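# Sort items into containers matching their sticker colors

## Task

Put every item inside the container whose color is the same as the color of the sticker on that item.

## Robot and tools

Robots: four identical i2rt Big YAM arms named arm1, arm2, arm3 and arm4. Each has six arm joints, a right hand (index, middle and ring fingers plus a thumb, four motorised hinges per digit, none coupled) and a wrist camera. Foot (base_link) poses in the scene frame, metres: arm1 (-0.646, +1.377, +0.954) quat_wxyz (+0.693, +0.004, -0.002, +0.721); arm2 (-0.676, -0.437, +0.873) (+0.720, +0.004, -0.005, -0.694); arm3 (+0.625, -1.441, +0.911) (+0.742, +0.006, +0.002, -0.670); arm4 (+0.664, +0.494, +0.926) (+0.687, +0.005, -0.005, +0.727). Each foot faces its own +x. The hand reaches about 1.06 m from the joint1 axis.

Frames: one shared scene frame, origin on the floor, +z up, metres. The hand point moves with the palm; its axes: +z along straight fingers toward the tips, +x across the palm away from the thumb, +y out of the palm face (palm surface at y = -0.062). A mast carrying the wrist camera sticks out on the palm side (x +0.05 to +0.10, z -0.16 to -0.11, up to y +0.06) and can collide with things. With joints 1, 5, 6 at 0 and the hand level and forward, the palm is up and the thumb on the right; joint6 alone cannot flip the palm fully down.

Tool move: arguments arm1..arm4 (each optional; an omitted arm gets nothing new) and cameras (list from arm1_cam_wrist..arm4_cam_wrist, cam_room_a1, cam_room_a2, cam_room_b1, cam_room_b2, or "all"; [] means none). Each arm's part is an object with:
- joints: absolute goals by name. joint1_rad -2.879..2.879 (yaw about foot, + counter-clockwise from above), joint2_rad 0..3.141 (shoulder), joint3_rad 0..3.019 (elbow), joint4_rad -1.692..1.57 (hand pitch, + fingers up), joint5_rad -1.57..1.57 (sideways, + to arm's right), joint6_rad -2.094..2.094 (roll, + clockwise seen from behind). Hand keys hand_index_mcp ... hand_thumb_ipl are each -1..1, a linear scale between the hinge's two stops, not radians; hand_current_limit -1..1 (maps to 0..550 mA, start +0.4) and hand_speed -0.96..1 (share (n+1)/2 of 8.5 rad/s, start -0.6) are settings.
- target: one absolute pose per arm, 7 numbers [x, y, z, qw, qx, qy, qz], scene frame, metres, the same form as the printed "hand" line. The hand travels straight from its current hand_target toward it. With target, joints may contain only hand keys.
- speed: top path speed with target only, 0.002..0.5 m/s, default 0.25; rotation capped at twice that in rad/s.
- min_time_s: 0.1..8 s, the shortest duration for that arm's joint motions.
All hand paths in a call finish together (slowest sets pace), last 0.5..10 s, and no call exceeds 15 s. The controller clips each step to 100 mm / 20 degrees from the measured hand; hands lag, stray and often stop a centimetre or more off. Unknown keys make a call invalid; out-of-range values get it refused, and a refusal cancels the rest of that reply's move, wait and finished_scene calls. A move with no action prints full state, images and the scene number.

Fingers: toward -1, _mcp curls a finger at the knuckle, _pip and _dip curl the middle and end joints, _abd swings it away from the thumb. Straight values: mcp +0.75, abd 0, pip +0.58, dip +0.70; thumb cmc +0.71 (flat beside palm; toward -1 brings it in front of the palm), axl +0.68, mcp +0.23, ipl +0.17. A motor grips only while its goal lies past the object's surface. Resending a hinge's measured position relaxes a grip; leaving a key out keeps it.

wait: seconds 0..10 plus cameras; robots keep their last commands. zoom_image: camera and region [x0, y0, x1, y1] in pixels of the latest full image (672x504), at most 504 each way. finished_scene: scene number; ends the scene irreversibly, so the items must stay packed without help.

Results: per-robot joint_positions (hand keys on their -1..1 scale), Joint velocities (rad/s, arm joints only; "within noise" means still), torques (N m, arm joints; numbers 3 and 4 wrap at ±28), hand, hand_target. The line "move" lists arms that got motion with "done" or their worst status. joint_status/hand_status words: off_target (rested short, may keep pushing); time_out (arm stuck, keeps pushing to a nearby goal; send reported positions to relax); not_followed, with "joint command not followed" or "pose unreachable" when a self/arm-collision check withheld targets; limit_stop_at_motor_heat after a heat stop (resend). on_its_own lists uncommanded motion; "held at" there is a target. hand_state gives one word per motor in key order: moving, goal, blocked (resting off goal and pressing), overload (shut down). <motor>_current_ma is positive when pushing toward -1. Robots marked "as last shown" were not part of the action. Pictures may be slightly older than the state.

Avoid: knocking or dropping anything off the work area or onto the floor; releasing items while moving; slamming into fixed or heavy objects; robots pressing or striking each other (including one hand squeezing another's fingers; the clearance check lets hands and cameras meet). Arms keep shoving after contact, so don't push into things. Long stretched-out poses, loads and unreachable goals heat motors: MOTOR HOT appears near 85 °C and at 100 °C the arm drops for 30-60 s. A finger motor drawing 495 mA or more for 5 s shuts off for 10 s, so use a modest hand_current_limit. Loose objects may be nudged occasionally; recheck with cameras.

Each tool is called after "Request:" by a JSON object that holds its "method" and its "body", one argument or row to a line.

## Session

Request:
{"method": "move", "body": {
  "arm1": {"joints": {"hand_index_abd": 0.12, "hand_ring_abd": -0.12, "hand_middle_mcp": 1, "hand_middle_pip": -0.85, "hand_middle_dip": -0.7, "hand_thumb_cmc": -0.571, "hand_thumb_mcp": -0.4}},
  "arm2": {"joints": {"hand_index_abd": 0.12, "hand_ring_abd": -0.12, "hand_middle_mcp": 1, "hand_middle_pip": -0.85, "hand_middle_dip": -0.7, "hand_thumb_cmc": -0.571, "hand_thumb_mcp": -0.4}},
  "arm3": {"joints": {"hand_index_abd": 0.12, "hand_ring_abd": -0.12, "hand_middle_mcp": 1, "hand_middle_pip": -0.85, "hand_middle_dip": -0.7, "hand_thumb_cmc": -0.571, "hand_thumb_mcp": -0.4}},
  "arm4": {"joints": {"hand_index_abd": 0.12, "hand_ring_abd": -0.12, "hand_middle_mcp": 1, "hand_middle_pip": -0.85, "hand_middle_dip": -0.7, "hand_thumb_cmc": -0.571, "hand_thumb_mcp": -0.4}},
  "cameras": ["cam_room_a1", "cam_room_a2", "cam_room_b1", "cam_room_b2"]
}}

Request:
{"method": "zoom_image", "body": {
  "camera": "cam_room_b2",
  "region": [250, 300, 430, 420]
}}

Request:
{"method": "zoom_image", "body": {
  "camera": "cam_room_b1",
  "region": [160, 270, 300, 370]
}}

Request:
{"method": "zoom_image", "body": {
  "camera": "cam_room_b2",
  "region": [470, 210, 590, 300]
}}

Request:
{"method": "zoom_image", "body": {
  "camera": "cam_room_a2",
  "region": [230, 310, 440, 450]
}}

Request:
{"method": "zoom_image", "body": {
  "camera": "cam_room_a1",
  "region": [120, 300, 330, 440]
}}

Scene clock: 1.47 s.
Joint torques (N m): arm1=[1.38 0.91 11.17 2.99 -0.09 -0.06] | arm2=[-0.5 0.56 9.73 2.59 -0.05 -0.16] | arm3=[-1.2 -0.21 9.21 2.63 0.02 -0.08] | arm4=[-0.67 2.08 9.94 2.14 0.05 -0.04]
Heat: arm1: hottest joint3_rad 33 °C; arm2: hottest joint3_rad 30 °C; arm3: hottest joint3_rad 30 °C; arm4: hottest joint3_rad 28 °C.
move: arm1 done; arm2 done; arm3 done; arm4 done
Joint velocities: within noise
arm1.joint_positions: joint1_rad=-0.142 joint2_rad=+0.619 joint3_rad=+1.372 joint4_rad=-1.436 joint5_rad=+0.039 joint6_rad=+1.002 hand_index_mcp=+0.755 hand_index_abd=+0.120 hand_index_pip=+0.577 hand_index_dip=+0.696 hand_middle_mcp=+1.000 hand_middle_abd=+0.000 hand_middle_pip=-0.845 hand_middle_dip=-0.697 hand_ring_mcp=+0.755 hand_ring_abd=-0.109 hand_ring_pip=+0.577 hand_ring_dip=+0.696 hand_thumb_cmc=-0.557 hand_thumb_axl=+0.679 hand_thumb_mcp=-0.401 hand_thumb_ipl=+0.168 hand_current_limit=+0.400 hand_speed=-0.600
arm1.joint_status: all done
arm1.hand_state: goal,goal,goal,goal,goal,goal,goal,goal,goal,goal,goal,goal,goal,goal,goal,goal
arm1.index_mcp_current_ma: 3
arm1.index_abd_current_ma: -1
arm1.index_pip_current_ma: 2
arm1.index_dip_current_ma: 0
arm1.middle_mcp_current_ma: 0
arm1.middle_abd_current_ma: 0
arm1.middle_pip_current_ma: 16
arm1.middle_dip_current_ma: 8
arm1.ring_mcp_current_ma: 3
arm1.ring_abd_current_ma: 34
arm1.ring_pip_current_ma: 2
arm1.ring_dip_current_ma: 0
arm1.thumb_cmc_current_ma: 49
arm1.thumb_axl_current_ma: 2
arm1.thumb_mcp_current_ma: -3
arm1.thumb_ipl_current_ma: -1
arm1.hand_goal_index_mcp: 0.754
arm1.hand_goal_index_abd: 0.120
arm1.hand_goal_index_pip: 0.576
arm1.hand_goal_index_dip: 0.696
arm1.hand_goal_middle_mcp: 1.000
arm1.hand_goal_middle_abd: 0.000
arm1.hand_goal_middle_pip: -0.850
arm1.hand_goal_middle_dip: -0.700
arm1.hand_goal_ring_mcp: 0.754
arm1.hand_goal_ring_abd: -0.120
arm1.hand_goal_ring_pip: 0.576
arm1.hand_goal_ring_dip: 0.696
arm1.hand_goal_thumb_cmc: -0.570
arm1.hand_goal_thumb_axl: 0.678
arm1.hand_goal_thumb_mcp: -0.400
arm1.hand_goal_thumb_ipl: 0.168
arm1.hand: x=-0.5290 y=+1.5994 z=+1.4883 quat_wxyz=(-0.174, +0.481, +0.762, +0.397) (m; scene frame)
arm1.hand_target: x=-0.5292 y=+1.5969 z=+1.5004 quat_wxyz=(-0.179, +0.478, +0.757, +0.408) (m; scene frame)
arm1.hand_status: not commanded
arm2.joint_positions: joint1_rad=-0.101 joint2_rad=+0.647 joint3_rad=+1.351 joint4_rad=-1.283 joint5_rad=-0.068 joint6_rad=+1.091 hand_index_mcp=+0.754 hand_index_abd=+0.120 hand_index_pip=+0.577 hand_index_dip=+0.696 hand_middle_mcp=+0.999 hand_middle_abd=+0.000 hand_middle_pip=-0.845 hand_middle_dip=-0.698 hand_ring_mcp=+0.754 hand_ring_abd=-0.110 hand_ring_pip=+0.577 hand_ring_dip=+0.696 hand_thumb_cmc=-0.557 hand_thumb_axl=+0.679 hand_thumb_mcp=-0.400 hand_thumb_ipl=+0.168 hand_current_limit=+0.400 hand_speed=-0.600
arm2.joint_status: all done
arm2.hand_state: goal,goal,goal,goal,goal,goal,goal,goal,goal,goal,goal,goal,goal,goal,goal,goal
arm2.index_mcp_current_ma: 0
arm2.index_abd_current_ma: 0
arm2.index_pip_current_ma: 0
arm2.index_dip_current_ma: 0
arm2.middle_mcp_current_ma: 0
arm2.middle_abd_current_ma: 0
arm2.middle_pip_current_ma: 0
arm2.middle_dip_current_ma: 0
arm2.ring_mcp_current_ma: 0
arm2.ring_abd_current_ma: 1
arm2.ring_pip_current_ma: 0
arm2.ring_dip_current_ma: 0
arm2.thumb_cmc_current_ma: 3
arm2.thumb_axl_current_ma: 0
arm2.thumb_mcp_current_ma: 0
arm2.thumb_ipl_current_ma: 0
arm2.hand_goal_index_mcp: 0.754
arm2.hand_goal_index_abd: 0.120
arm2.hand_goal_index_pip: 0.576
arm2.hand_goal_index_dip: 0.696
arm2.hand_goal_middle_mcp: 1.000
arm2.hand_goal_middle_abd: 0.000
arm2.hand_goal_middle_pip: -0.850
arm2.hand_goal_middle_dip: -0.700
arm2.hand_goal_ring_mcp: 0.754
arm2.hand_goal_ring_abd: -0.120
arm2.hand_goal_ring_pip: 0.576
arm2.hand_goal_ring_dip: 0.696
arm2.hand_goal_thumb_cmc: -0.570
arm2.hand_goal_thumb_axl: 0.678
arm2.hand_goal_thumb_mcp: -0.400
arm2.hand_goal_thumb_ipl: 0.168
arm2.hand: x=-0.7744 y=-0.7044 z=+1.4107 quat_wxyz=(+0.398, +0.743, -0.469, +0.265) (m; scene frame)
arm2.hand_target: x=-0.7745 y=-0.7020 z=+1.4261 quat_wxyz=(+0.411, +0.736, -0.464, +0.271) (m; scene frame)
arm2.hand_status: not commanded
arm3.joint_positions: joint1_rad=+0.279 joint2_rad=+0.649 joint3_rad=+1.372 joint4_rad=-1.310 joint5_rad=+0.116 joint6_rad=+1.004 hand_index_mcp=+0.755 hand_index_abd=+0.120 hand_index_pip=+0.577 hand_index_dip=+0.696 hand_middle_mcp=+1.000 hand_middle_abd=+0.000 hand_middle_pip=-0.844 hand_middle_dip=-0.697 hand_ring_mcp=+0.756 hand_ring_abd=-0.109 hand_ring_pip=+0.577 hand_ring_dip=+0.696 hand_thumb_cmc=-0.557 hand_thumb_axl=+0.679 hand_thumb_mcp=-0.401 hand_thumb_ipl=+0.168 hand_current_limit=+0.400 hand_speed=-0.600
arm3.joint_status: all done
arm3.hand_state: goal,goal,goal,goal,goal,goal,goal,goal,goal,goal,goal,goal,goal,goal,goal,goal
arm3.index_mcp_current_ma: 1
arm3.index_abd_current_ma: 0
arm3.index_pip_current_ma: 1
arm3.index_dip_current_ma: 0
arm3.middle_mcp_current_ma: 0
arm3.middle_abd_current_ma: 0
arm3.middle_pip_current_ma: 8
arm3.middle_dip_current_ma: 3
arm3.ring_mcp_current_ma: 2
arm3.ring_abd_current_ma: 15
arm3.ring_pip_current_ma: 1
arm3.ring_dip_current_ma: 0
arm3.thumb_cmc_current_ma: 23
arm3.thumb_axl_current_ma: 1
arm3.thumb_mcp_current_ma: -1
arm3.thumb_ipl_current_ma: 0
arm3.hand_goal_index_mcp: 0.754
arm3.hand_goal_index_abd: 0.120
arm3.hand_goal_index_pip: 0.576
arm3.hand_goal_index_dip: 0.696
arm3.hand_goal_middle_mcp: 1.000
arm3.hand_goal_middle_abd: 0.000
arm3.hand_goal_middle_pip: -0.850
arm3.hand_goal_middle_dip: -0.700
arm3.hand_goal_ring_mcp: 0.754
arm3.hand_goal_ring_abd: -0.120
arm3.hand_goal_ring_pip: 0.576
arm3.hand_goal_ring_dip: 0.696
arm3.hand_goal_thumb_cmc: -0.570
arm3.hand_goal_thumb_axl: 0.678
arm3.hand_goal_thumb_mcp: -0.400
arm3.hand_goal_thumb_ipl: 0.168
arm3.hand: x=+0.6221 y=-1.7278 z=+1.4650 quat_wxyz=(+0.390, +0.831, -0.299, +0.262) (m; scene frame)
arm3.hand_target: x=+0.6210 y=-1.7254 z=+1.4746 quat_wxyz=(+0.397, +0.826, -0.298, +0.268) (m; scene frame)
arm3.hand_status: not commanded
arm4.joint_positions: joint1_rad=+0.221 joint2_rad=+0.643 joint3_rad=+1.492 joint4_rad=-1.203 joint5_rad=-0.008 joint6_rad=+1.133 hand_index_mcp=+0.755 hand_index_abd=+0.120 hand_index_pip=+0.577 hand_index_dip=+0.696 hand_middle_mcp=+1.000 hand_middle_abd=+0.001 hand_middle_pip=-0.845 hand_middle_dip=-0.698 hand_ring_mcp=+0.755 hand_ring_abd=-0.109 hand_ring_pip=+0.577 hand_ring_dip=+0.696 hand_thumb_cmc=-0.553 hand_thumb_axl=+0.679 hand_thumb_mcp=-0.400 hand_thumb_ipl=+0.168 hand_current_limit=+0.400 hand_speed=-0.600
arm4.joint_status: all done
arm4.hand_state: goal,goal,goal,goal,goal,goal,goal,goal,goal,goal,goal,goal,goal,goal,goal,goal
arm4.index_mcp_current_ma: 5
arm4.index_abd_current_ma: 2
arm4.index_pip_current_ma: 3
arm4.index_dip_current_ma: 0
arm4.middle_mcp_current_ma: -1
arm4.middle_abd_current_ma: 3
arm4.middle_pip_current_ma: 25
arm4.middle_dip_current_ma: 12
arm4.ring_mcp_current_ma: 5
arm4.ring_abd_current_ma: 46
arm4.ring_pip_current_ma: 3
arm4.ring_dip_current_ma: 0
arm4.thumb_cmc_current_ma: 82
arm4.thumb_axl_current_ma: 8
arm4.thumb_mcp_current_ma: 0
arm4.thumb_ipl_current_ma: -2
arm4.hand_goal_index_mcp: 0.754
arm4.hand_goal_index_abd: 0.120
arm4.hand_goal_index_pip: 0.576
arm4.hand_goal_index_dip: 0.696
arm4.hand_goal_middle_mcp: 1.000
arm4.hand_goal_middle_abd: 0.000
arm4.hand_goal_middle_pip: -0.850
arm4.hand_goal_middle_dip: -0.700
arm4.hand_goal_ring_mcp: 0.754
arm4.hand_goal_ring_abd: -0.120
arm4.hand_goal_ring_pip: 0.576
arm4.hand_goal_ring_dip: 0.696
arm4.hand_goal_thumb_cmc: -0.570
arm4.hand_goal_thumb_axl: 0.678
arm4.hand_goal_thumb_mcp: -0.400
arm4.hand_goal_thumb_ipl: 0.168
arm4.hand: x=+0.6782 y=+0.7487 z=+1.5563 quat_wxyz=(-0.376, +0.336, +0.744, +0.438) (m; scene frame)
arm4.hand_target: x=+0.6794 y=+0.7445 z=+1.5675 quat_wxyz=(-0.383, +0.333, +0.737, +0.446) (m; scene frame)
arm4.hand_status: not commanded
pictures: cam_room_a1, cam_room_a2, cam_room_b1, cam_room_b2

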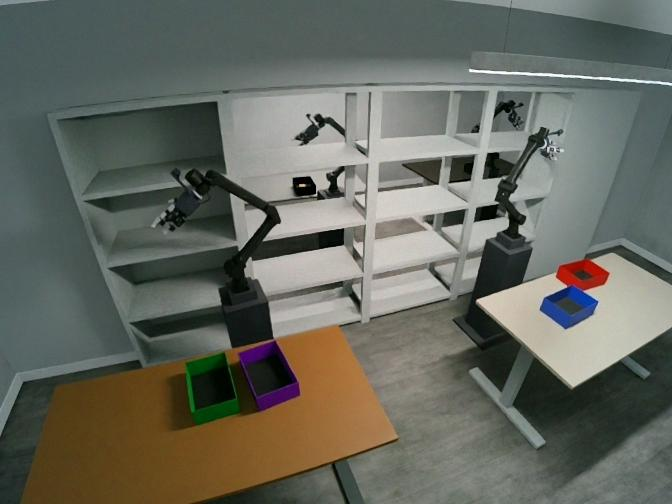

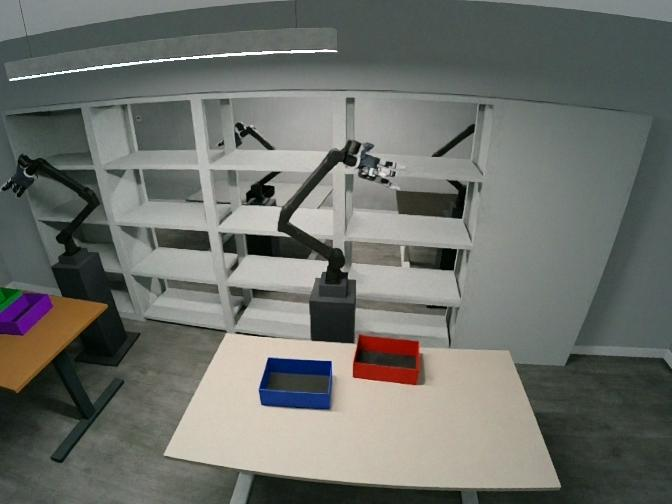

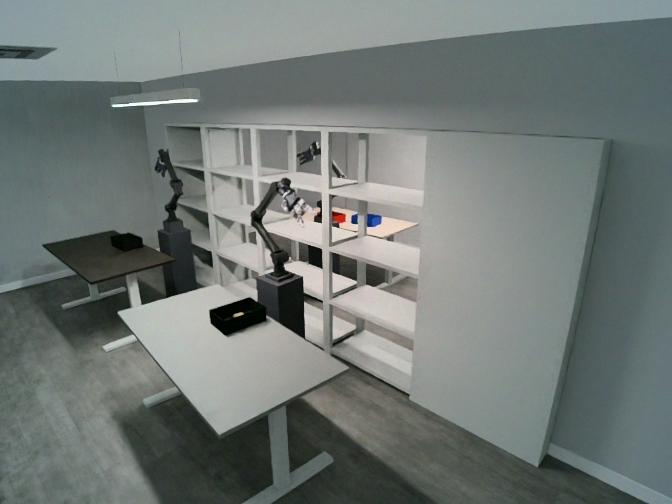

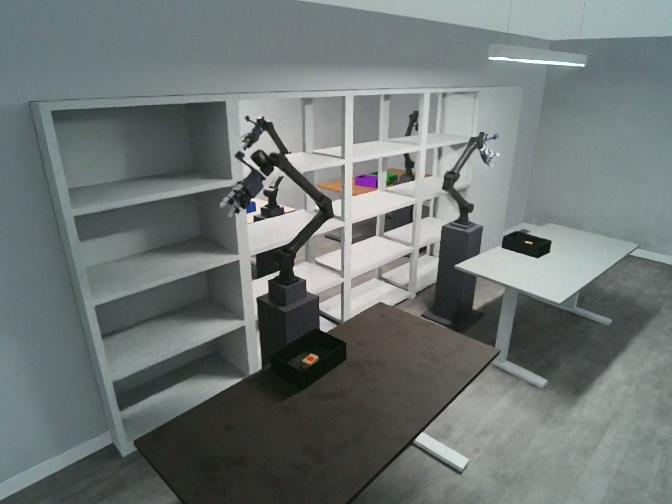

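Scaled by 2.800 from the camera's 672x504 image, which has a finer 960x720 frame.

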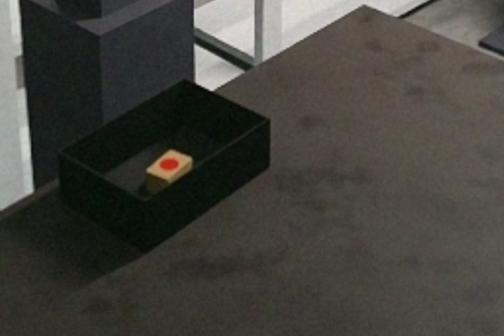

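Scaled by 3.600 from the camera's 672x504 image, which has a finer 960x720 frame.

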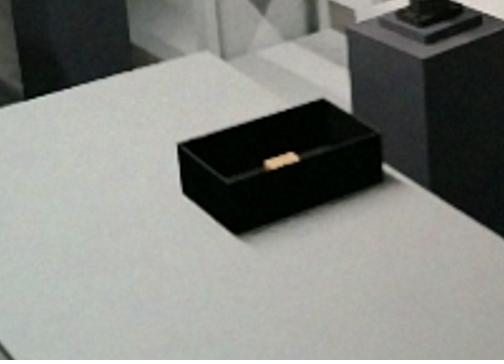

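Scaled by 4.200 from the camera's 672x504 image, which has a finer 960x720 frame.

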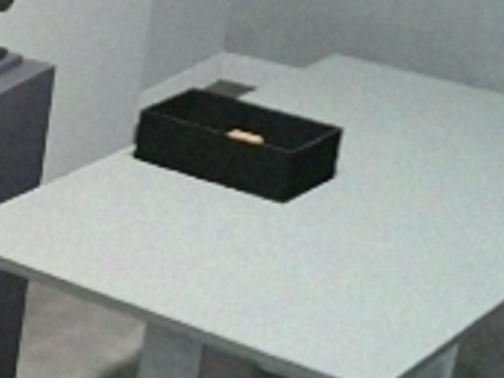

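Scaled by 2.400 from the camera's 672x504 image, which has a finer 960x720 frame.

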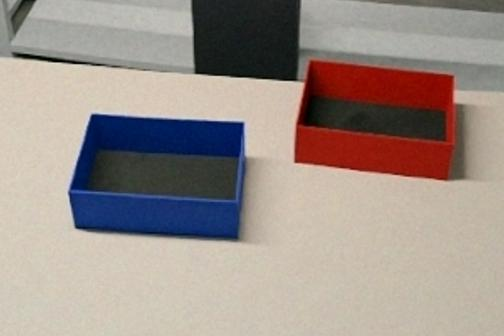

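Scaled by 2.400 from the camera's 672x504 image, which has a finer 960x720 frame.

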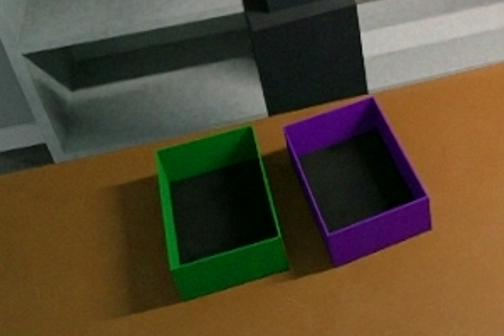

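Request:
{"method": "move", "body": {
  "arm1": {"joints": {"joint1_rad": 1.1, "joint2_rad": 0.95, "joint3_rad": 1.35, "joint4_rad": -1.45, "joint5_rad": 0, "joint6_rad": 0}, "min_time_s": 2.5},
  "arm2": {"joints": {"joint1_rad": -1.3, "joint2_rad": 1.0, "joint3_rad": 1.35, "joint4_rad": -1.43, "joint5_rad": 0, "joint6_rad": 0}, "min_time_s": 2.5},
  "arm4": {"joints": {"joint1_rad": 0.936, "joint2_rad": 0.82, "joint3_rad": 1.2, "joint4_rad": -1.45, "joint5_rad": 0, "joint6_rad": 0}, "min_time_s": 2.5}
}}

Request:
{"method": "move", "body": {
  "arm1": {"target": [-1.096, 1.625, 1.04, 0.1388, 0.5566, -0.7949, -0.1982], "speed": 0.25},
  "arm2": {"target": [-1.181, -0.581, 1.06, 0.1854, 0.7434, -0.6238, -0.1555], "speed": 0.25},
  "cameras": ["arm1_cam_wrist", "arm2_cam_wrist"]
}}

Request:
{"method": "zoom_image", "body": {
  "camera": "arm1_cam_wrist",
  "region": [160, 0, 460, 200]
}}

Request:
{"method": "zoom_image", "body": {
  "camera": "arm2_cam_wrist",
  "region": [160, 0, 460, 200]
}}

Scene clock: 38.13 s.
Joint torques (N m): arm1=[1.38 -3.96 10.92 1.88 -0.18 -0.1] | arm2=[-0.67 -5.71 8.87 1.16 -0.04 -0.16] | arm3=[-1.14 -0.26 9.21 2.65 0.02 -0.08] | arm4=[0.26 -1.61 10.13 0.92 0.14 -0.06]
Heat: arm1: hottest joint3_rad 37 °C; arm2: hottest joint3_rad 34 °C; arm3: hottest joint3_rad 32 °C; arm4: hottest joint3_rad 33 °C.
move: arm1 done; arm2 done; arm4 done
Joint velocities: within noise
arm1.joint_positions: joint1_rad=+1.099 joint2_rad=+0.946 joint3_rad=+1.346 joint4_rad=-1.438 joint5_rad=+0.001 joint6_rad=+0.010 hand_index_mcp=+0.756 hand_index_abd=+0.120 hand_index_pip=+0.577 hand_index_dip=+0.696 hand_middle_mcp=+1.000 hand_middle_abd=+0.000 hand_middle_pip=-0.845 hand_middle_dip=-0.697 hand_ring_mcp=+0.757 hand_ring_abd=-0.116 hand_ring_pip=+0.577 hand_ring_dip=+0.696 hand_thumb_cmc=-0.568 hand_thumb_axl=+0.679 hand_thumb_mcp=-0.402 hand_thumb_ipl=+0.168 hand_current_limit=+0.400 hand_speed=-0.600
arm1.joint_status: all done
arm1.hand_state: goal,goal,goal,goal,goal,goal,goal,goal,goal,goal,goal,goal,goal,goal,goal,goal
arm1.index_mcp_current_ma: 8
arm1.index_abd_current_ma: 0
arm1.index_pip_current_ma: 2
arm1.index_dip_current_ma: 0
arm1.middle_mcp_current_ma: 0
arm1.middle_abd_current_ma: 0
arm1.middle_pip_current_ma: 16
arm1.middle_dip_current_ma: 8
arm1.ring_mcp_current_ma: 9
arm1.ring_abd_current_ma: 10
arm1.ring_pip_current_ma: 2
arm1.ring_dip_current_ma: 0
arm1.thumb_cmc_current_ma: 8
arm1.thumb_axl_current_ma: 2
arm1.thumb_mcp_current_ma: -8
arm1.thumb_ipl_current_ma: -1
arm1.hand_goal_index_mcp: 0.754
arm1.hand_goal_index_abd: 0.120
arm1.hand_goal_index_pip: 0.576
arm1.hand_goal_index_dip: 0.696
arm1.hand_goal_middle_mcp: 1.000
arm1.hand_goal_middle_abd: 0.000
arm1.hand_goal_middle_pip: -0.850
arm1.hand_goal_middle_dip: -0.700
arm1.hand_goal_ring_mcp: 0.754
arm1.hand_goal_ring_abd: -0.120
arm1.hand_goal_ring_pip: 0.576
arm1.hand_goal_ring_dip: 0.696
arm1.hand_goal_thumb_cmc: -0.570
arm1.hand_goal_thumb_axl: 0.678
arm1.hand_goal_thumb_mcp: -0.400
arm1.hand_goal_thumb_ipl: 0.168
arm1.hand: x=-1.0030 y=+1.5650 z=+1.4129 quat_wxyz=(-0.142, -0.516, +0.814, +0.226) (m; scene frame)
arm1.hand_target: x=-1.0029 y=+1.5637 z=+1.4112 quat_wxyz=(-0.138, -0.521, +0.813, +0.221) (m; scene frame)
arm1.hand_status: not commanded
arm2.joint_positions: joint1_rad=-1.300 joint2_rad=+1.000 joint3_rad=+1.344 joint4_rad=-1.421 joint5_rad=+0.000 joint6_rad=+0.008 hand_index_mcp=+0.756 hand_index_abd=+0.120 hand_index_pip=+0.577 hand_index_dip=+0.696 hand_middle_mcp=+1.000 hand_middle_abd=+0.000 hand_middle_pip=-0.846 hand_middle_dip=-0.698 hand_ring_mcp=+0.756 hand_ring_abd=-0.116 hand_ring_pip=+0.577 hand_ring_dip=+0.696 hand_thumb_cmc=-0.567 hand_thumb_axl=+0.679 hand_thumb_mcp=-0.402 hand_thumb_ipl=+0.168 hand_current_limit=+0.400 hand_speed=-0.600
arm2.joint_status: all done
arm2.hand_state: goal,goal,goal,goal,goal,goal,goal,goal,goal,goal,goal,goal,goal,goal,goal,goal
arm2.index_mcp_current_ma: 0
arm2.index_abd_current_ma: 0
arm2.index_pip_current_ma: 0
arm2.index_dip_current_ma: 0
arm2.middle_mcp_current_ma: 0
arm2.middle_abd_current_ma: 0
arm2.middle_pip_current_ma: 0
arm2.middle_dip_current_ma: 0
arm2.ring_mcp_current_ma: 0
arm2.ring_abd_current_ma: 0
arm2.ring_pip_current_ma: 0
arm2.ring_dip_current_ma: 0
arm2.thumb_cmc_current_ma: 0
arm2.thumb_axl_current_ma: 0
arm2.thumb_mcp_current_ma: 0
arm2.thumb_ipl_current_ma: 0
arm2.hand_goal_index_mcp: 0.754
arm2.hand_goal_index_abd: 0.120
arm2.hand_goal_index_pip: 0.576
arm2.hand_goal_index_dip: 0.696
arm2.hand_goal_middle_mcp: 1.000
arm2.hand_goal_middle_abd: 0.000
arm2.hand_goal_middle_pip: -0.850
arm2.hand_goal_middle_dip: -0.700
arm2.hand_goal_ring_mcp: 0.754
arm2.hand_goal_ring_abd: -0.120
arm2.hand_goal_ring_pip: 0.576
arm2.hand_goal_ring_dip: 0.696
arm2.hand_goal_thumb_cmc: -0.570
arm2.hand_goal_thumb_axl: 0.678
arm2.hand_goal_thumb_mcp: -0.400
arm2.hand_goal_thumb_ipl: 0.168
arm2.hand: x=-1.0945 y=-0.5418 z=+1.3053 quat_wxyz=(+0.195, +0.781, -0.578, -0.138) (m; scene frame)
arm2.hand_target: x=-1.0932 y=-0.5420 z=+1.3070 quat_wxyz=(+0.193, +0.783, -0.575, -0.138) (m; scene frame)
arm2.hand_status: not commanded
arm3: as last shown
arm4.joint_positions: joint1_rad=+0.924 joint2_rad=+0.817 joint3_rad=+1.197 joint4_rad=-1.443 joint5_rad=-0.004 joint6_rad=+0.010 hand_index_mcp=+0.757 hand_index_abd=+0.121 hand_index_pip=+0.577 hand_index_dip=+0.696 hand_middle_mcp=+1.000 hand_middle_abd=+0.001 hand_middle_pip=-0.845 hand_middle_dip=-0.698 hand_ring_mcp=+0.757 hand_ring_abd=-0.116 hand_ring_pip=+0.577 hand_ring_dip=+0.696 hand_thumb_cmc=-0.567 hand_thumb_axl=+0.679 hand_thumb_mcp=-0.402 hand_thumb_ipl=+0.168 hand_current_limit=+0.400 hand_speed=-0.600
arm4.joint_status: all done
arm4.hand_state: goal,goal,goal,goal,goal,goal,goal,goal,goal,goal,goal,goal,goal,goal,goal,goal
arm4.index_mcp_current_ma: 15
arm4.index_abd_current_ma: 3
arm4.index_pip_current_ma: 3
arm4.index_dip_current_ma: 0
arm4.middle_mcp_current_ma: -1
arm4.middle_abd_current_ma: 3
arm4.middle_pip_current_ma: 24
arm4.middle_dip_current_ma: 11
arm4.ring_mcp_current_ma: 16
arm4.ring_abd_current_ma: 15
arm4.ring_pip_current_ma: 3
arm4.ring_dip_current_ma: 0
arm4.thumb_cmc_current_ma: 14
arm4.thumb_axl_current_ma: 8
arm4.thumb_mcp_current_ma: -11
arm4.thumb_ipl_current_ma: -2
arm4.hand_goal_index_mcp: 0.754
arm4.hand_goal_index_abd: 0.120
arm4.hand_goal_index_pip: 0.576
arm4.hand_goal_index_dip: 0.696
arm4.hand_goal_middle_mcp: 1.000
arm4.hand_goal_middle_abd: 0.000
arm4.hand_goal_middle_pip: -0.850
arm4.hand_goal_middle_dip: -0.700
arm4.hand_goal_ring_mcp: 0.754
arm4.hand_goal_ring_abd: -0.120
arm4.hand_goal_ring_pip: 0.576
arm4.hand_goal_ring_dip: 0.696
arm4.hand_goal_thumb_cmc: -0.570
arm4.hand_goal_thumb_axl: 0.678
arm4.hand_goal_thumb_mcp: -0.400
arm4.hand_goal_thumb_ipl: 0.168
arm4.hand: x=+0.3766 y=+0.7081 z=+1.3483 quat_wxyz=(-0.118, -0.453, +0.854, +0.226) (m; scene frame)
arm4.hand_target: x=+0.3741 y=+0.7045 z=+1.3480 quat_wxyz=(-0.115, -0.462, +0.850, +0.224) (m; scene frame)
arm4.hand_status: not commanded
pictures: none

Scene clock: 40.40 s.
Joint torques (N m): arm1=[0.73 -9.88 9.26 2.88 -0.41 -0.08] | arm2=[-0.09 -10.93 8.72 2.35 0.24 0] | arm3=[-1.2 -0.26 9.22 2.65 0.02 -0.08] | arm4=[0.32 -1.79 10.15 0.92 0.17 -0.05]
Heat: arm1: hottest joint3_rad 37 °C; arm2: hottest joint3_rad 34 °C; arm3: hottest joint3_rad 32 °C; arm4: hottest joint3_rad 33 °C.
move: arm1 off_target; arm2 off_target
Joint velocities: within noise
arm1.joint_positions: joint1_rad=+1.028 joint2_rad=+1.437 joint3_rad=+0.702 joint4_rad=-0.393 joint5_rad=-0.077 joint6_rad=-0.131 hand_index_mcp=+0.757 hand_index_abd=+0.120 hand_index_pip=+0.577 hand_index_dip=+0.696 hand_middle_mcp=+1.000 hand_middle_abd=+0.000 hand_middle_pip=-0.845 hand_middle_dip=-0.697 hand_ring_mcp=+0.758 hand_ring_abd=-0.116 hand_ring_pip=+0.577 hand_ring_dip=+0.696 hand_thumb_cmc=-0.568 hand_thumb_axl=+0.679 hand_thumb_mcp=-0.402 hand_thumb_ipl=+0.168 hand_current_limit=+0.400 hand_speed=-0.600
arm1.joint_status: not commanded
arm1.hand_state: goal,goal,goal,goal,goal,goal,goal,goal,goal,goal,goal,goal,goal,goal,goal,goal
arm1.index_mcp_current_ma: 12
arm1.index_abd_current_ma: 0
arm1.index_pip_current_ma: 2
arm1.index_dip_current_ma: 0
arm1.middle_mcp_current_ma: 0
arm1.middle_abd_current_ma: 0
arm1.middle_pip_current_ma: 16
arm1.middle_dip_current_ma: 8
arm1.ring_mcp_current_ma: 13
arm1.ring_abd_current_ma: 10
arm1.ring_pip_current_ma: 2
arm1.ring_dip_current_ma: 0
arm1.thumb_cmc_current_ma: 8
arm1.thumb_axl_current_ma: 2
arm1.thumb_mcp_current_ma: -10
arm1.thumb_ipl_current_ma: -1
arm1.hand_goal_index_mcp: 0.754
arm1.hand_goal_index_abd: 0.120
arm1.hand_goal_index_pip: 0.576
arm1.hand_goal_index_dip: 0.696
arm1.hand_goal_middle_mcp: 1.000
arm1.hand_goal_middle_abd: 0.000
arm1.hand_goal_middle_pip: -0.850
arm1.hand_goal_middle_dip: -0.700
arm1.hand_goal_ring_mcp: 0.754
arm1.hand_goal_ring_abd: -0.120
arm1.hand_goal_ring_pip: 0.576
arm1.hand_goal_ring_dip: 0.696
arm1.hand_goal_thumb_cmc: -0.570
arm1.hand_goal_thumb_axl: 0.678
arm1.hand_goal_thumb_mcp: -0.400
arm1.hand_goal_thumb_ipl: 0.168
arm1.hand: x=-1.0908 y=+1.6197 z=+1.0297 quat_wxyz=(-0.132, -0.557, +0.799, +0.183) (m; scene frame)
arm1.hand_target: x=-1.0958 y=+1.6249 z=+1.0401 quat_wxyz=(-0.139, -0.557, +0.795, +0.198) (m; scene frame)
arm1.hand_status: off_target (0.013 m and 2.0 deg from the pose sent, 0.389 m and 6.1 deg at the start)
arm2.joint_positions: joint1_rad=-1.225 joint2_rad=+1.299 joint3_rad=+0.896 joint4_rad=-0.713 joint5_rad=+0.102 joint6_rad=+0.178 hand_index_mcp=+0.756 hand_index_abd=+0.120 hand_index_pip=+0.577 hand_index_dip=+0.696 hand_middle_mcp=+1.000 hand_middle_abd=+0.000 hand_middle_pip=-0.846 hand_middle_dip=-0.698 hand_ring_mcp=+0.757 hand_ring_abd=-0.116 hand_ring_pip=+0.577 hand_ring_dip=+0.696 hand_thumb_cmc=-0.568 hand_thumb_axl=+0.679 hand_thumb_mcp=-0.402 hand_thumb_ipl=+0.168 hand_current_limit=+0.400 hand_speed=-0.600
arm2.joint_status: not commanded
arm2.hand_state: goal,goal,goal,goal,goal,goal,goal,goal,goal,goal,goal,goal,goal,goal,goal,goal
arm2.index_mcp_current_ma: 0
arm2.index_abd_current_ma: 0
arm2.index_pip_current_ma: 0
arm2.index_dip_current_ma: 0
arm2.middle_mcp_current_ma: 0
arm2.middle_abd_current_ma: 0
arm2.middle_pip_current_ma: 0
arm2.middle_dip_current_ma: 0
arm2.ring_mcp_current_ma: 0
arm2.ring_abd_current_ma: 0
arm2.ring_pip_current_ma: 0
arm2.ring_dip_current_ma: 0
arm2.thumb_cmc_current_ma: 0
arm2.thumb_axl_current_ma: 0
arm2.thumb_mcp_current_ma: 0
arm2.thumb_ipl_current_ma: 0
arm2.hand_goal_index_mcp: 0.754
arm2.hand_goal_index_abd: 0.120
arm2.hand_goal_index_pip: 0.576
arm2.hand_goal_index_dip: 0.696
arm2.hand_goal_middle_mcp: 1.000
arm2.hand_goal_middle_abd: 0.000
arm2.hand_goal_middle_pip: -0.850
arm2.hand_goal_middle_dip: -0.700
arm2.hand_goal_ring_mcp: 0.754
arm2.hand_goal_ring_abd: -0.120
arm2.hand_goal_ring_pip: 0.576
arm2.hand_goal_ring_dip: 0.696
arm2.hand_goal_thumb_cmc: -0.570
arm2.hand_goal_thumb_axl: 0.678
arm2.hand_goal_thumb_mcp: -0.400
arm2.hand_goal_thumb_ipl: 0.168
arm2.hand: x=-1.1764 y=-0.5770 z=+1.0479 quat_wxyz=(+0.170, +0.748, -0.625, -0.147) (m; scene frame)
arm2.hand_target: x=-1.1808 y=-0.5809 z=+1.0600 quat_wxyz=(+0.185, +0.743, -0.624, -0.155) (m; scene frame)
arm2.hand_status: off_target (0.014 m and 2.1 deg from the pose sent, 0.263 m and 7.2 deg at the start)
arm3, arm4: as last shown
arm4.joint_positions: joint1_rad=+0.924 joint2_rad=+0.817 joint3_rad=+1.197 joint4_rad=-1.443 joint5_rad=-0.004 joint6_rad=+0.009 hand_index_mcp=+0.757 hand_index_abd=+0.121 hand_index_pip=+0.577 hand_index_dip=+0.696 hand_middle_mcp=+1.000 hand_middle_abd=+0.001 hand_middle_pip=-0.845 hand_middle_dip=-0.698 hand_ring_mcp=+0.757 hand_ring_abd=-0.116 hand_ring_pip=+0.577 hand_ring_dip=+0.696 hand_thumb_cmc=-0.567 hand_thumb_axl=+0.679 hand_thumb_mcp=-0.402 hand_thumb_ipl=+0.168 hand_current_limit=+0.400 hand_speed=-0.600
arm4.hand: x=+0.3766 y=+0.7081 z=+1.3483 quat_wxyz=(-0.118, -0.453, +0.854, +0.227) (m; scene frame)
pictures: arm1_cam_wrist, arm2_cam_wrist
camera_calibration:
arm1_cam_wrist: T_world_to_cam=[[-0.298132, 0.908597, 0.292522, -2.06653], [0.903545, 0.169818, 0.393407, 0.263207], [0.307773, 0.381594, -0.871586, 0.739066], [0, 0, 0, 1]] pos_world=[-1.08138, 1.55092, 1.14512]
arm2_cam_wrist: T_world_to_cam=[[-0.662125, 0.67146, 0.332765, -0.712718], [0.746709, 0.553587, 0.368738, 0.767409], [0.063378, 0.492629, -0.867928, 1.40153], [0, 0, 0, 1]] pos_world=[-1.13377, -0.6367, 1.17062]

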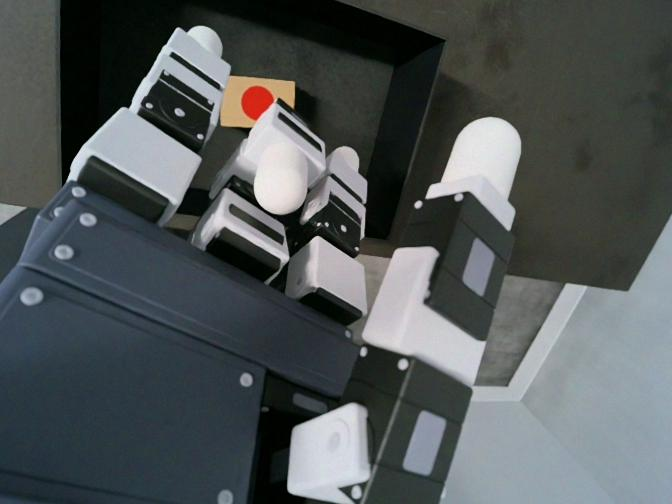

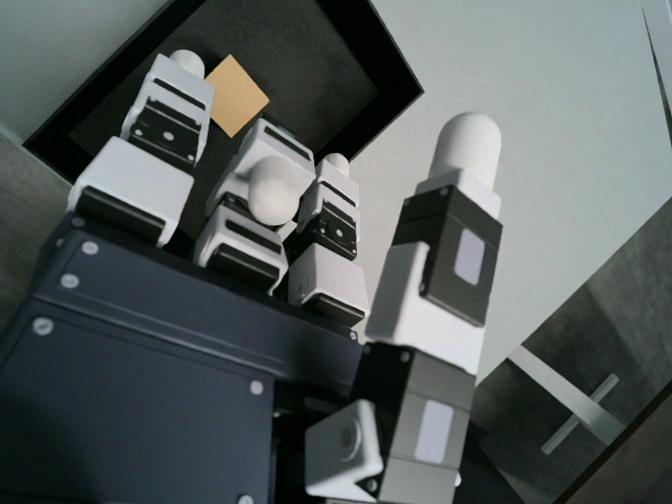

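Scaled by 1.680 from the camera's 672x504 image, which has a finer 960x720 frame.

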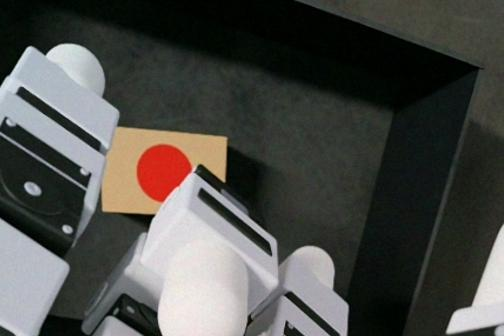

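Scaled by 1.680 from the camera's 672x504 image, which has a finer 960x720 frame.

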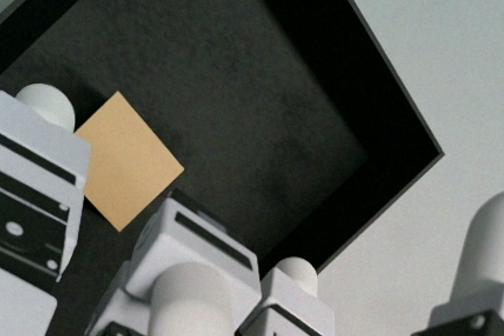

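Request:
{"method": "move", "body": {
  "arm1": {"target": [-1.0655, 1.620, 1.02, 0.0169, 0.0677, -0.9681, -0.2414], "speed": 0.4},
  "arm2": {"target": [-1.182, -0.592, 1.00, 0.1613, 0.6468, -0.7234, -0.1804], "speed": 0.2},
  "cameras": ["arm1_cam_wrist", "arm2_cam_wrist"]
}}

Request:
{"method": "zoom_image", "body": {
  "camera": "arm1_cam_wrist",
  "region": [160, 0, 460, 200]
}}

Request:
{"method": "zoom_image", "body": {
  "camera": "arm2_cam_wrist",
  "region": [160, 0, 460, 200]
}}

Scene clock: 111.33 s.
Joint torques (N m): arm1=[1.49 -10.75 11.41 0.88 0.64 0.1] | arm2=[-0.21 -11.81 8.46 2.15 0.52 -0.01] | arm3=[-1.14 -0.21 9.22 2.65 0.01 -0.08] | arm4=[0.21 -1.79 10.04 0.88 0.13 -0.05]
Heat: arm1: hottest joint3_rad 40 °C; arm2: hottest joint3_rad 35 °C; arm3: hottest joint3_rad 35 °C; arm4: hottest joint3_rad 36 °C.
move: arm1 off_target; arm2 off_target
Joint velocities: within noise
arm1.joint_positions: joint1_rad=+1.325 joint2_rad=+1.660 joint3_rad=+0.918 joint4_rad=-0.674 joint5_rad=+0.447 joint6_rad=+1.179 hand_index_mcp=+0.757 hand_index_abd=+0.120 hand_index_pip=+0.577 hand_index_dip=+0.696 hand_middle_mcp=+1.000 hand_middle_abd=+0.000 hand_middle_pip=-0.845 hand_middle_dip=-0.697 hand_ring_mcp=+0.758 hand_ring_abd=-0.118 hand_ring_pip=+0.577 hand_ring_dip=+0.696 hand_thumb_cmc=-0.569 hand_thumb_axl=+0.678 hand_thumb_mcp=-0.402 hand_thumb_ipl=+0.168 hand_current_limit=+0.400 hand_speed=-0.600
arm1.joint_status: not commanded
arm1.hand_state: goal,goal,goal,goal,goal,goal,goal,goal,goal,goal,goal,goal,goal,goal,goal,goal
arm1.index_mcp_current_ma: 12
arm1.index_abd_current_ma: 0
arm1.index_pip_current_ma: 2
arm1.index_dip_current_ma: 0
arm1.middle_mcp_current_ma: 0
arm1.middle_abd_current_ma: 0
arm1.middle_pip_current_ma: 16
arm1.middle_dip_current_ma: 8
arm1.ring_mcp_current_ma: 13
arm1.ring_abd_current_ma: 7
arm1.ring_pip_current_ma: 2
arm1.ring_dip_current_ma: 0
arm1.thumb_cmc_current_ma: 2
arm1.thumb_axl_current_ma: 2
arm1.thumb_mcp_current_ma: -10
arm1.thumb_ipl_current_ma: -1
arm1.hand_goal_index_mcp: 0.754
arm1.hand_goal_index_abd: 0.120
arm1.hand_goal_index_pip: 0.576
arm1.hand_goal_index_dip: 0.696
arm1.hand_goal_middle_mcp: 1.000
arm1.hand_goal_middle_abd: 0.000
arm1.hand_goal_middle_pip: -0.850
arm1.hand_goal_middle_dip: -0.700
arm1.hand_goal_ring_mcp: 0.754
arm1.hand_goal_ring_abd: -0.120
arm1.hand_goal_ring_pip: 0.576
arm1.hand_goal_ring_dip: 0.696
arm1.hand_goal_thumb_cmc: -0.570
arm1.hand_goal_thumb_axl: 0.678
arm1.hand_goal_thumb_mcp: -0.400
arm1.hand_goal_thumb_ipl: 0.168
arm1.hand: x=-1.0507 y=+1.6186 z=+1.0121 quat_wxyz=(-0.008, -0.072, +0.969, +0.237) (m; scene frame)
arm1.hand_target: x=-1.0652 y=+1.6197 z=+1.0202 quat_wxyz=(-0.017, -0.068, +0.968, +0.241) (m; scene frame)
arm1.hand_status: off_target (0.017 m and 1.2 deg from the pose sent, 0.027 m and 61.8 deg at the start)
arm2.joint_positions: joint1_rad=-1.102 joint2_rad=+1.458 joint3_rad=+0.887 joint4_rad=-0.611 joint5_rad=+0.281 joint6_rad=+0.553 hand_index_mcp=+0.756 hand_index_abd=+0.120 hand_index_pip=+0.577 hand_index_dip=+0.696 hand_middle_mcp=+1.000 hand_middle_abd=+0.000 hand_middle_pip=-0.846 hand_middle_dip=-0.698 hand_ring_mcp=+0.757 hand_ring_abd=-0.117 hand_ring_pip=+0.577 hand_ring_dip=+0.696 hand_thumb_cmc=-0.568 hand_thumb_axl=+0.679 hand_thumb_mcp=-0.402 hand_thumb_ipl=+0.168 hand_current_limit=+0.400 hand_speed=-0.600
arm2.joint_status: not commanded
arm2.hand_state: goal,goal,goal,goal,goal,goal,goal,goal,goal,goal,goal,goal,goal,goal,goal,goal
arm2.index_mcp_current_ma: 0
arm2.index_abd_current_ma: 0
arm2.index_pip_current_ma: 0
arm2.index_dip_current_ma: 0
arm2.middle_mcp_current_ma: 0
arm2.middle_abd_current_ma: 0
arm2.middle_pip_current_ma: 0
arm2.middle_dip_current_ma: 0
arm2.ring_mcp_current_ma: 0
arm2.ring_abd_current_ma: 0
arm2.ring_pip_current_ma: 0
arm2.ring_dip_current_ma: 0
arm2.thumb_cmc_current_ma: 0
arm2.thumb_axl_current_ma: 0
arm2.thumb_mcp_current_ma: 0
arm2.thumb_ipl_current_ma: 0
arm2.hand_goal_index_mcp: 0.754
arm2.hand_goal_index_abd: 0.120
arm2.hand_goal_index_pip: 0.576
arm2.hand_goal_index_dip: 0.696
arm2.hand_goal_middle_mcp: 1.000
arm2.hand_goal_middle_abd: 0.000
arm2.hand_goal_middle_pip: -0.850
arm2.hand_goal_middle_dip: -0.700
arm2.hand_goal_ring_mcp: 0.754
arm2.hand_goal_ring_abd: -0.120
arm2.hand_goal_ring_pip: 0.576
arm2.hand_goal_ring_dip: 0.696
arm2.hand_goal_thumb_cmc: -0.570
arm2.hand_goal_thumb_axl: 0.678
arm2.hand_goal_thumb_mcp: -0.400
arm2.hand_goal_thumb_ipl: 0.168
arm2.hand: x=-1.1754 y=-0.5860 z=+0.9917 quat_wxyz=(+0.146, +0.651, -0.723, -0.176) (m; scene frame)
arm2.hand_target: x=-1.1818 y=-0.5918 z=+1.0002 quat_wxyz=(+0.161, +0.647, -0.723, -0.180) (m; scene frame)
arm2.hand_status: off_target (0.012 m and 1.9 deg from the pose sent, 0.051 m and 16.7 deg at the start)
arm3, arm4: as last shown
pictures: arm1_cam_wrist, arm2_cam_wrist
camera_calibration:
arm1_cam_wrist: T_world_to_cam=[[0.649712, 0.687273, 0.324855, -0.72701], [0.572501, -0.72352, 0.385696, 1.33992], [0.500118, -0.0646118, -0.863544, 1.62793], [0, 0, 0, 1]] pos_world=[-1.10891, 1.5743, 1.12516]
arm2_cam_wrist: T_world_to_cam=[[-0.443148, 0.826882, 0.346246, -0.35225], [0.87549, 0.316171, 0.365449, 0.807836], [0.19271, 0.465083, -0.864037, 1.48912], [0, 0, 0, 1]] pos_world=[-1.15032, -0.656712, 1.1134]

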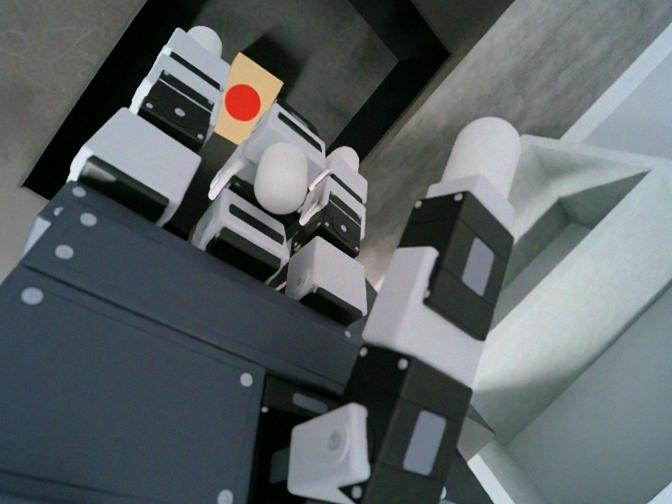

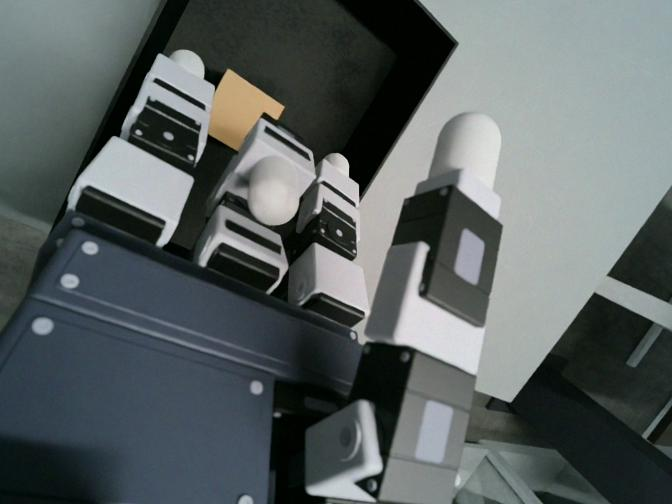

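Scaled by 1.680 from the camera's 672x504 image, which has a finer 960x720 frame.

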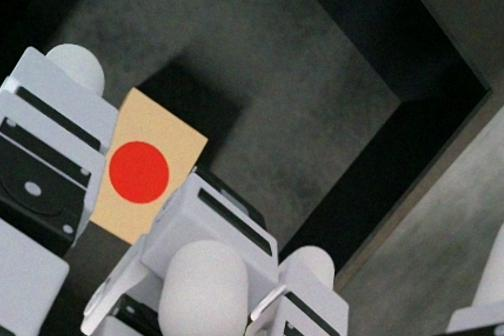

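Scaled by 1.680 from the camera's 672x504 image, which has a finer 960x720 frame.

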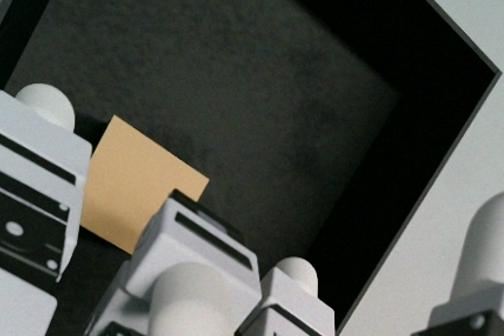

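Request:
{"method": "move", "body": {
  "arm1": {"target": [-1.072, 1.616, 0.886, 0.0169, 0.0677, -0.9681, -0.2414], "speed": 0.1},
  "arm2": {"target": [-1.183, -0.594, 0.889, 0.1613, 0.6468, -0.7234, -0.1804], "speed": 0.1, "joints": {"hand_index_abd": 0.15, "hand_ring_abd": -0.15}},
  "cameras": ["arm1_cam_wrist", "arm2_cam_wrist"]
}}

Request:
{"method": "zoom_image", "body": {
  "camera": "arm1_cam_wrist",
  "region": [160, 0, 460, 200]
}}

Request:
{"method": "zoom_image", "body": {
  "camera": "arm2_cam_wrist",
  "region": [160, 0, 460, 200]
}}

Scene clock: 145.03 s.
Joint torques (N m): arm1=[1.67 -13.27 5.76 2.06 0.65 0.11] | arm2=[-0.15 -13.45 5.9 2.13 0.53 0] | arm3=[-1.14 -0.26 9.22 2.65 0.02 -0.08] | arm4=[0.21 -1.85 10.06 0.91 0.14 -0.06]
Heat: arm1: hottest joint3_rad 39 °C; arm2: hottest joint3_rad 36 °C; arm3: hottest joint3_rad 35 °C; arm4: hottest joint3_rad 36 °C.
move: arm1 done; arm2 done
Joint velocities: within noise
arm1.joint_positions: joint1_rad=+1.337 joint2_rad=+1.977 joint3_rad=+0.918 joint4_rad=-0.360 joint5_rad=+0.449 joint6_rad=+1.195 hand_index_mcp=+0.757 hand_index_abd=+0.120 hand_index_pip=+0.577 hand_index_dip=+0.696 hand_middle_mcp=+1.000 hand_middle_abd=+0.000 hand_middle_pip=-0.845 hand_middle_dip=-0.697 hand_ring_mcp=+0.758 hand_ring_abd=-0.118 hand_ring_pip=+0.577 hand_ring_dip=+0.696 hand_thumb_cmc=-0.569 hand_thumb_axl=+0.678 hand_thumb_mcp=-0.402 hand_thumb_ipl=+0.168 hand_current_limit=+0.400 hand_speed=-0.600
arm1.joint_status: not commanded
arm1.hand_state: goal,goal,goal,goal,goal,goal,goal,goal,goal,goal,goal,goal,goal,goal,goal,goal
arm1.index_mcp_current_ma: 12
arm1.index_abd_current_ma: 0
arm1.index_pip_current_ma: 2
arm1.index_dip_current_ma: 0
arm1.middle_mcp_current_ma: 0
arm1.middle_abd_current_ma: 0
arm1.middle_pip_current_ma: 16
arm1.middle_dip_current_ma: 8
arm1.ring_mcp_current_ma: 13
arm1.ring_abd_current_ma: 7
arm1.ring_pip_current_ma: 2
arm1.ring_dip_current_ma: 0
arm1.thumb_cmc_current_ma: 2
arm1.thumb_axl_current_ma: 2
arm1.thumb_mcp_current_ma: -10
arm1.thumb_ipl_current_ma: -1
arm1.hand_goal_index_mcp: 0.754
arm1.hand_goal_index_abd: 0.120
arm1.hand_goal_index_pip: 0.576
arm1.hand_goal_index_dip: 0.696
arm1.hand_goal_middle_mcp: 1.000
arm1.hand_goal_middle_abd: 0.000
arm1.hand_goal_middle_pip: -0.850
arm1.hand_goal_middle_dip: -0.700
arm1.hand_goal_ring_mcp: 0.754
arm1.hand_goal_ring_abd: -0.120
arm1.hand_goal_ring_pip: 0.576
arm1.hand_goal_ring_dip: 0.696
arm1.hand_goal_thumb_cmc: -0.570
arm1.hand_goal_thumb_axl: 0.678
arm1.hand_goal_thumb_mcp: -0.400
arm1.hand_goal_thumb_ipl: 0.168
arm1.hand: x=-1.0676 y=+1.6181 z=+0.8872 quat_wxyz=(-0.010, -0.070, +0.969, +0.238) (m; scene frame)
arm1.hand_target: x=-1.0720 y=+1.6160 z=+0.8860 quat_wxyz=(-0.017, -0.068, +0.968, +0.241) (m; scene frame)
arm1.hand_status: done (0.005 m and 1.0 deg from the pose sent, 0.128 m and 1.2 deg at the start)
arm2.joint_positions: joint1_rad=-1.102 joint2_rad=+1.693 joint3_rad=+0.795 joint4_rad=-0.277 joint5_rad=+0.281 joint6_rad=+0.554 hand_index_mcp=+0.756 hand_index_abd=+0.146 hand_index_pip=+0.577 hand_index_dip=+0.696 hand_middle_mcp=+1.000 hand_middle_abd=+0.000 hand_middle_pip=-0.846 hand_middle_dip=-0.698 hand_ring_mcp=+0.757 hand_ring_abd=-0.146 hand_ring_pip=+0.577 hand_ring_dip=+0.696 hand_thumb_cmc=-0.568 hand_thumb_axl=+0.679 hand_thumb_mcp=-0.402 hand_thumb_ipl=+0.168 hand_current_limit=+0.400 hand_speed=-0.600
arm2.joint_status: all done
arm2.hand_state: goal,goal,goal,goal,goal,goal,goal,goal,goal,goal,goal,goal,goal,goal,goal,goal
arm2.index_mcp_current_ma: 0
arm2.index_abd_current_ma: 0
arm2.index_pip_current_ma: 0
arm2.index_dip_current_ma: 0
arm2.middle_mcp_current_ma: 0
arm2.middle_abd_current_ma: 0
arm2.middle_pip_current_ma: 0
arm2.middle_dip_current_ma: 0
arm2.ring_mcp_current_ma: 0
arm2.ring_abd_current_ma: 0
arm2.ring_pip_current_ma: 0
arm2.ring_dip_current_ma: 0
arm2.thumb_cmc_current_ma: 0
arm2.thumb_axl_current_ma: 0
arm2.thumb_mcp_current_ma: 0
arm2.thumb_ipl_current_ma: 0
arm2.hand_goal_index_mcp: 0.754
arm2.hand_goal_index_abd: 0.150
arm2.hand_goal_index_pip: 0.576
arm2.hand_goal_index_dip: 0.696
arm2.hand_goal_middle_mcp: 1.000
arm2.hand_goal_middle_abd: 0.000
arm2.hand_goal_middle_pip: -0.850
arm2.hand_goal_middle_dip: -0.700
arm2.hand_goal_ring_mcp: 0.754
arm2.hand_goal_ring_abd: -0.150
arm2.hand_goal_ring_pip: 0.576
arm2.hand_goal_ring_dip: 0.696
arm2.hand_goal_thumb_cmc: -0.570
arm2.hand_goal_thumb_axl: 0.678
arm2.hand_goal_thumb_mcp: -0.400
arm2.hand_goal_thumb_ipl: 0.168
arm2.hand: x=-1.1799 y=-0.5894 z=+0.8844 quat_wxyz=(+0.150, +0.650, -0.723, -0.177) (m; scene frame)
arm2.hand_target: x=-1.1830 y=-0.5939 z=+0.8891 quat_wxyz=(+0.161, +0.647, -0.723, -0.180) (m; scene frame)
arm2.hand_status: done (0.007 m and 1.4 deg from the pose sent, 0.103 m and 1.9 deg at the start)
arm3, arm4: as last shown
pictures: arm1_cam_wrist, arm2_cam_wrist
camera_calibration:
arm1_cam_wrist: T_world_to_cam=[[0.653072, 0.684806, 0.323323, -0.666137], [0.571565, -0.725805, 0.382781, 1.40279], [0.4968, -0.0651839, -0.865414, 1.52752], [0, 0, 0, 1]] pos_world=[-1.12562, 1.57389, 1.00036]
arm2_cam_wrist: T_world_to_cam=[[-0.439952, 0.828786, 0.345769, -0.308918], [0.878272, 0.316798, 0.358158, 0.86223], [0.187298, 0.461252, -0.867275, 1.39311], [0, 0, 0, 1]] pos_world=[-1.15411, -0.659702, 1.00621]

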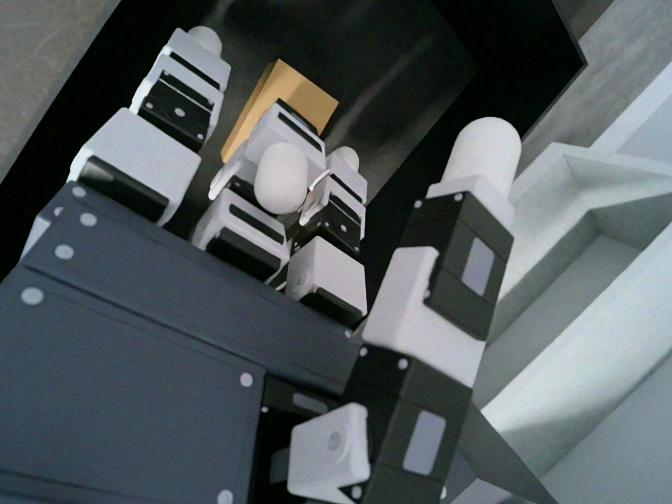

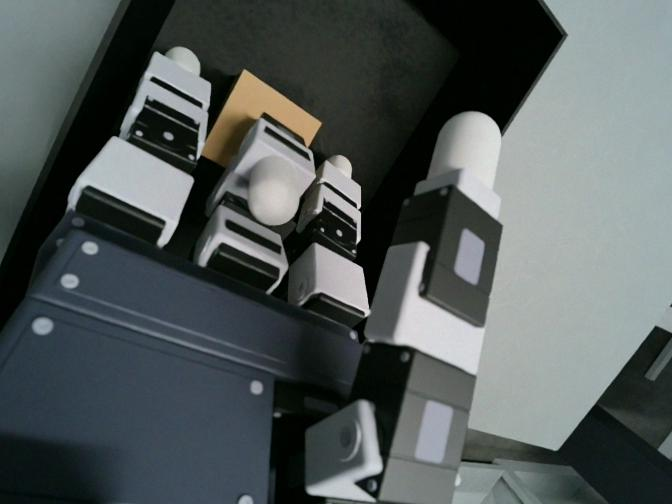

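Scaled by 1.680 from the camera's 672x504 image, which has a finer 960x720 frame.

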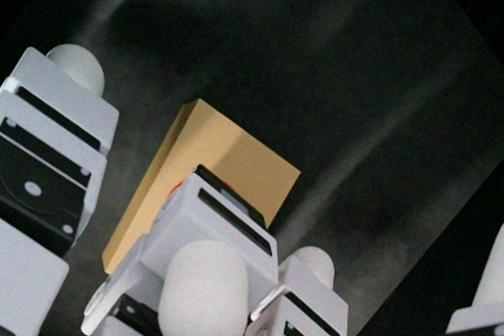

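Scaled by 1.680 from the camera's 672x504 image, which has a finer 960x720 frame.

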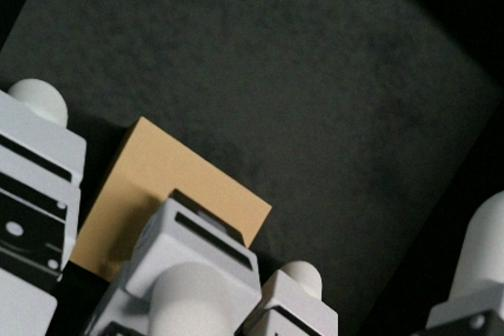

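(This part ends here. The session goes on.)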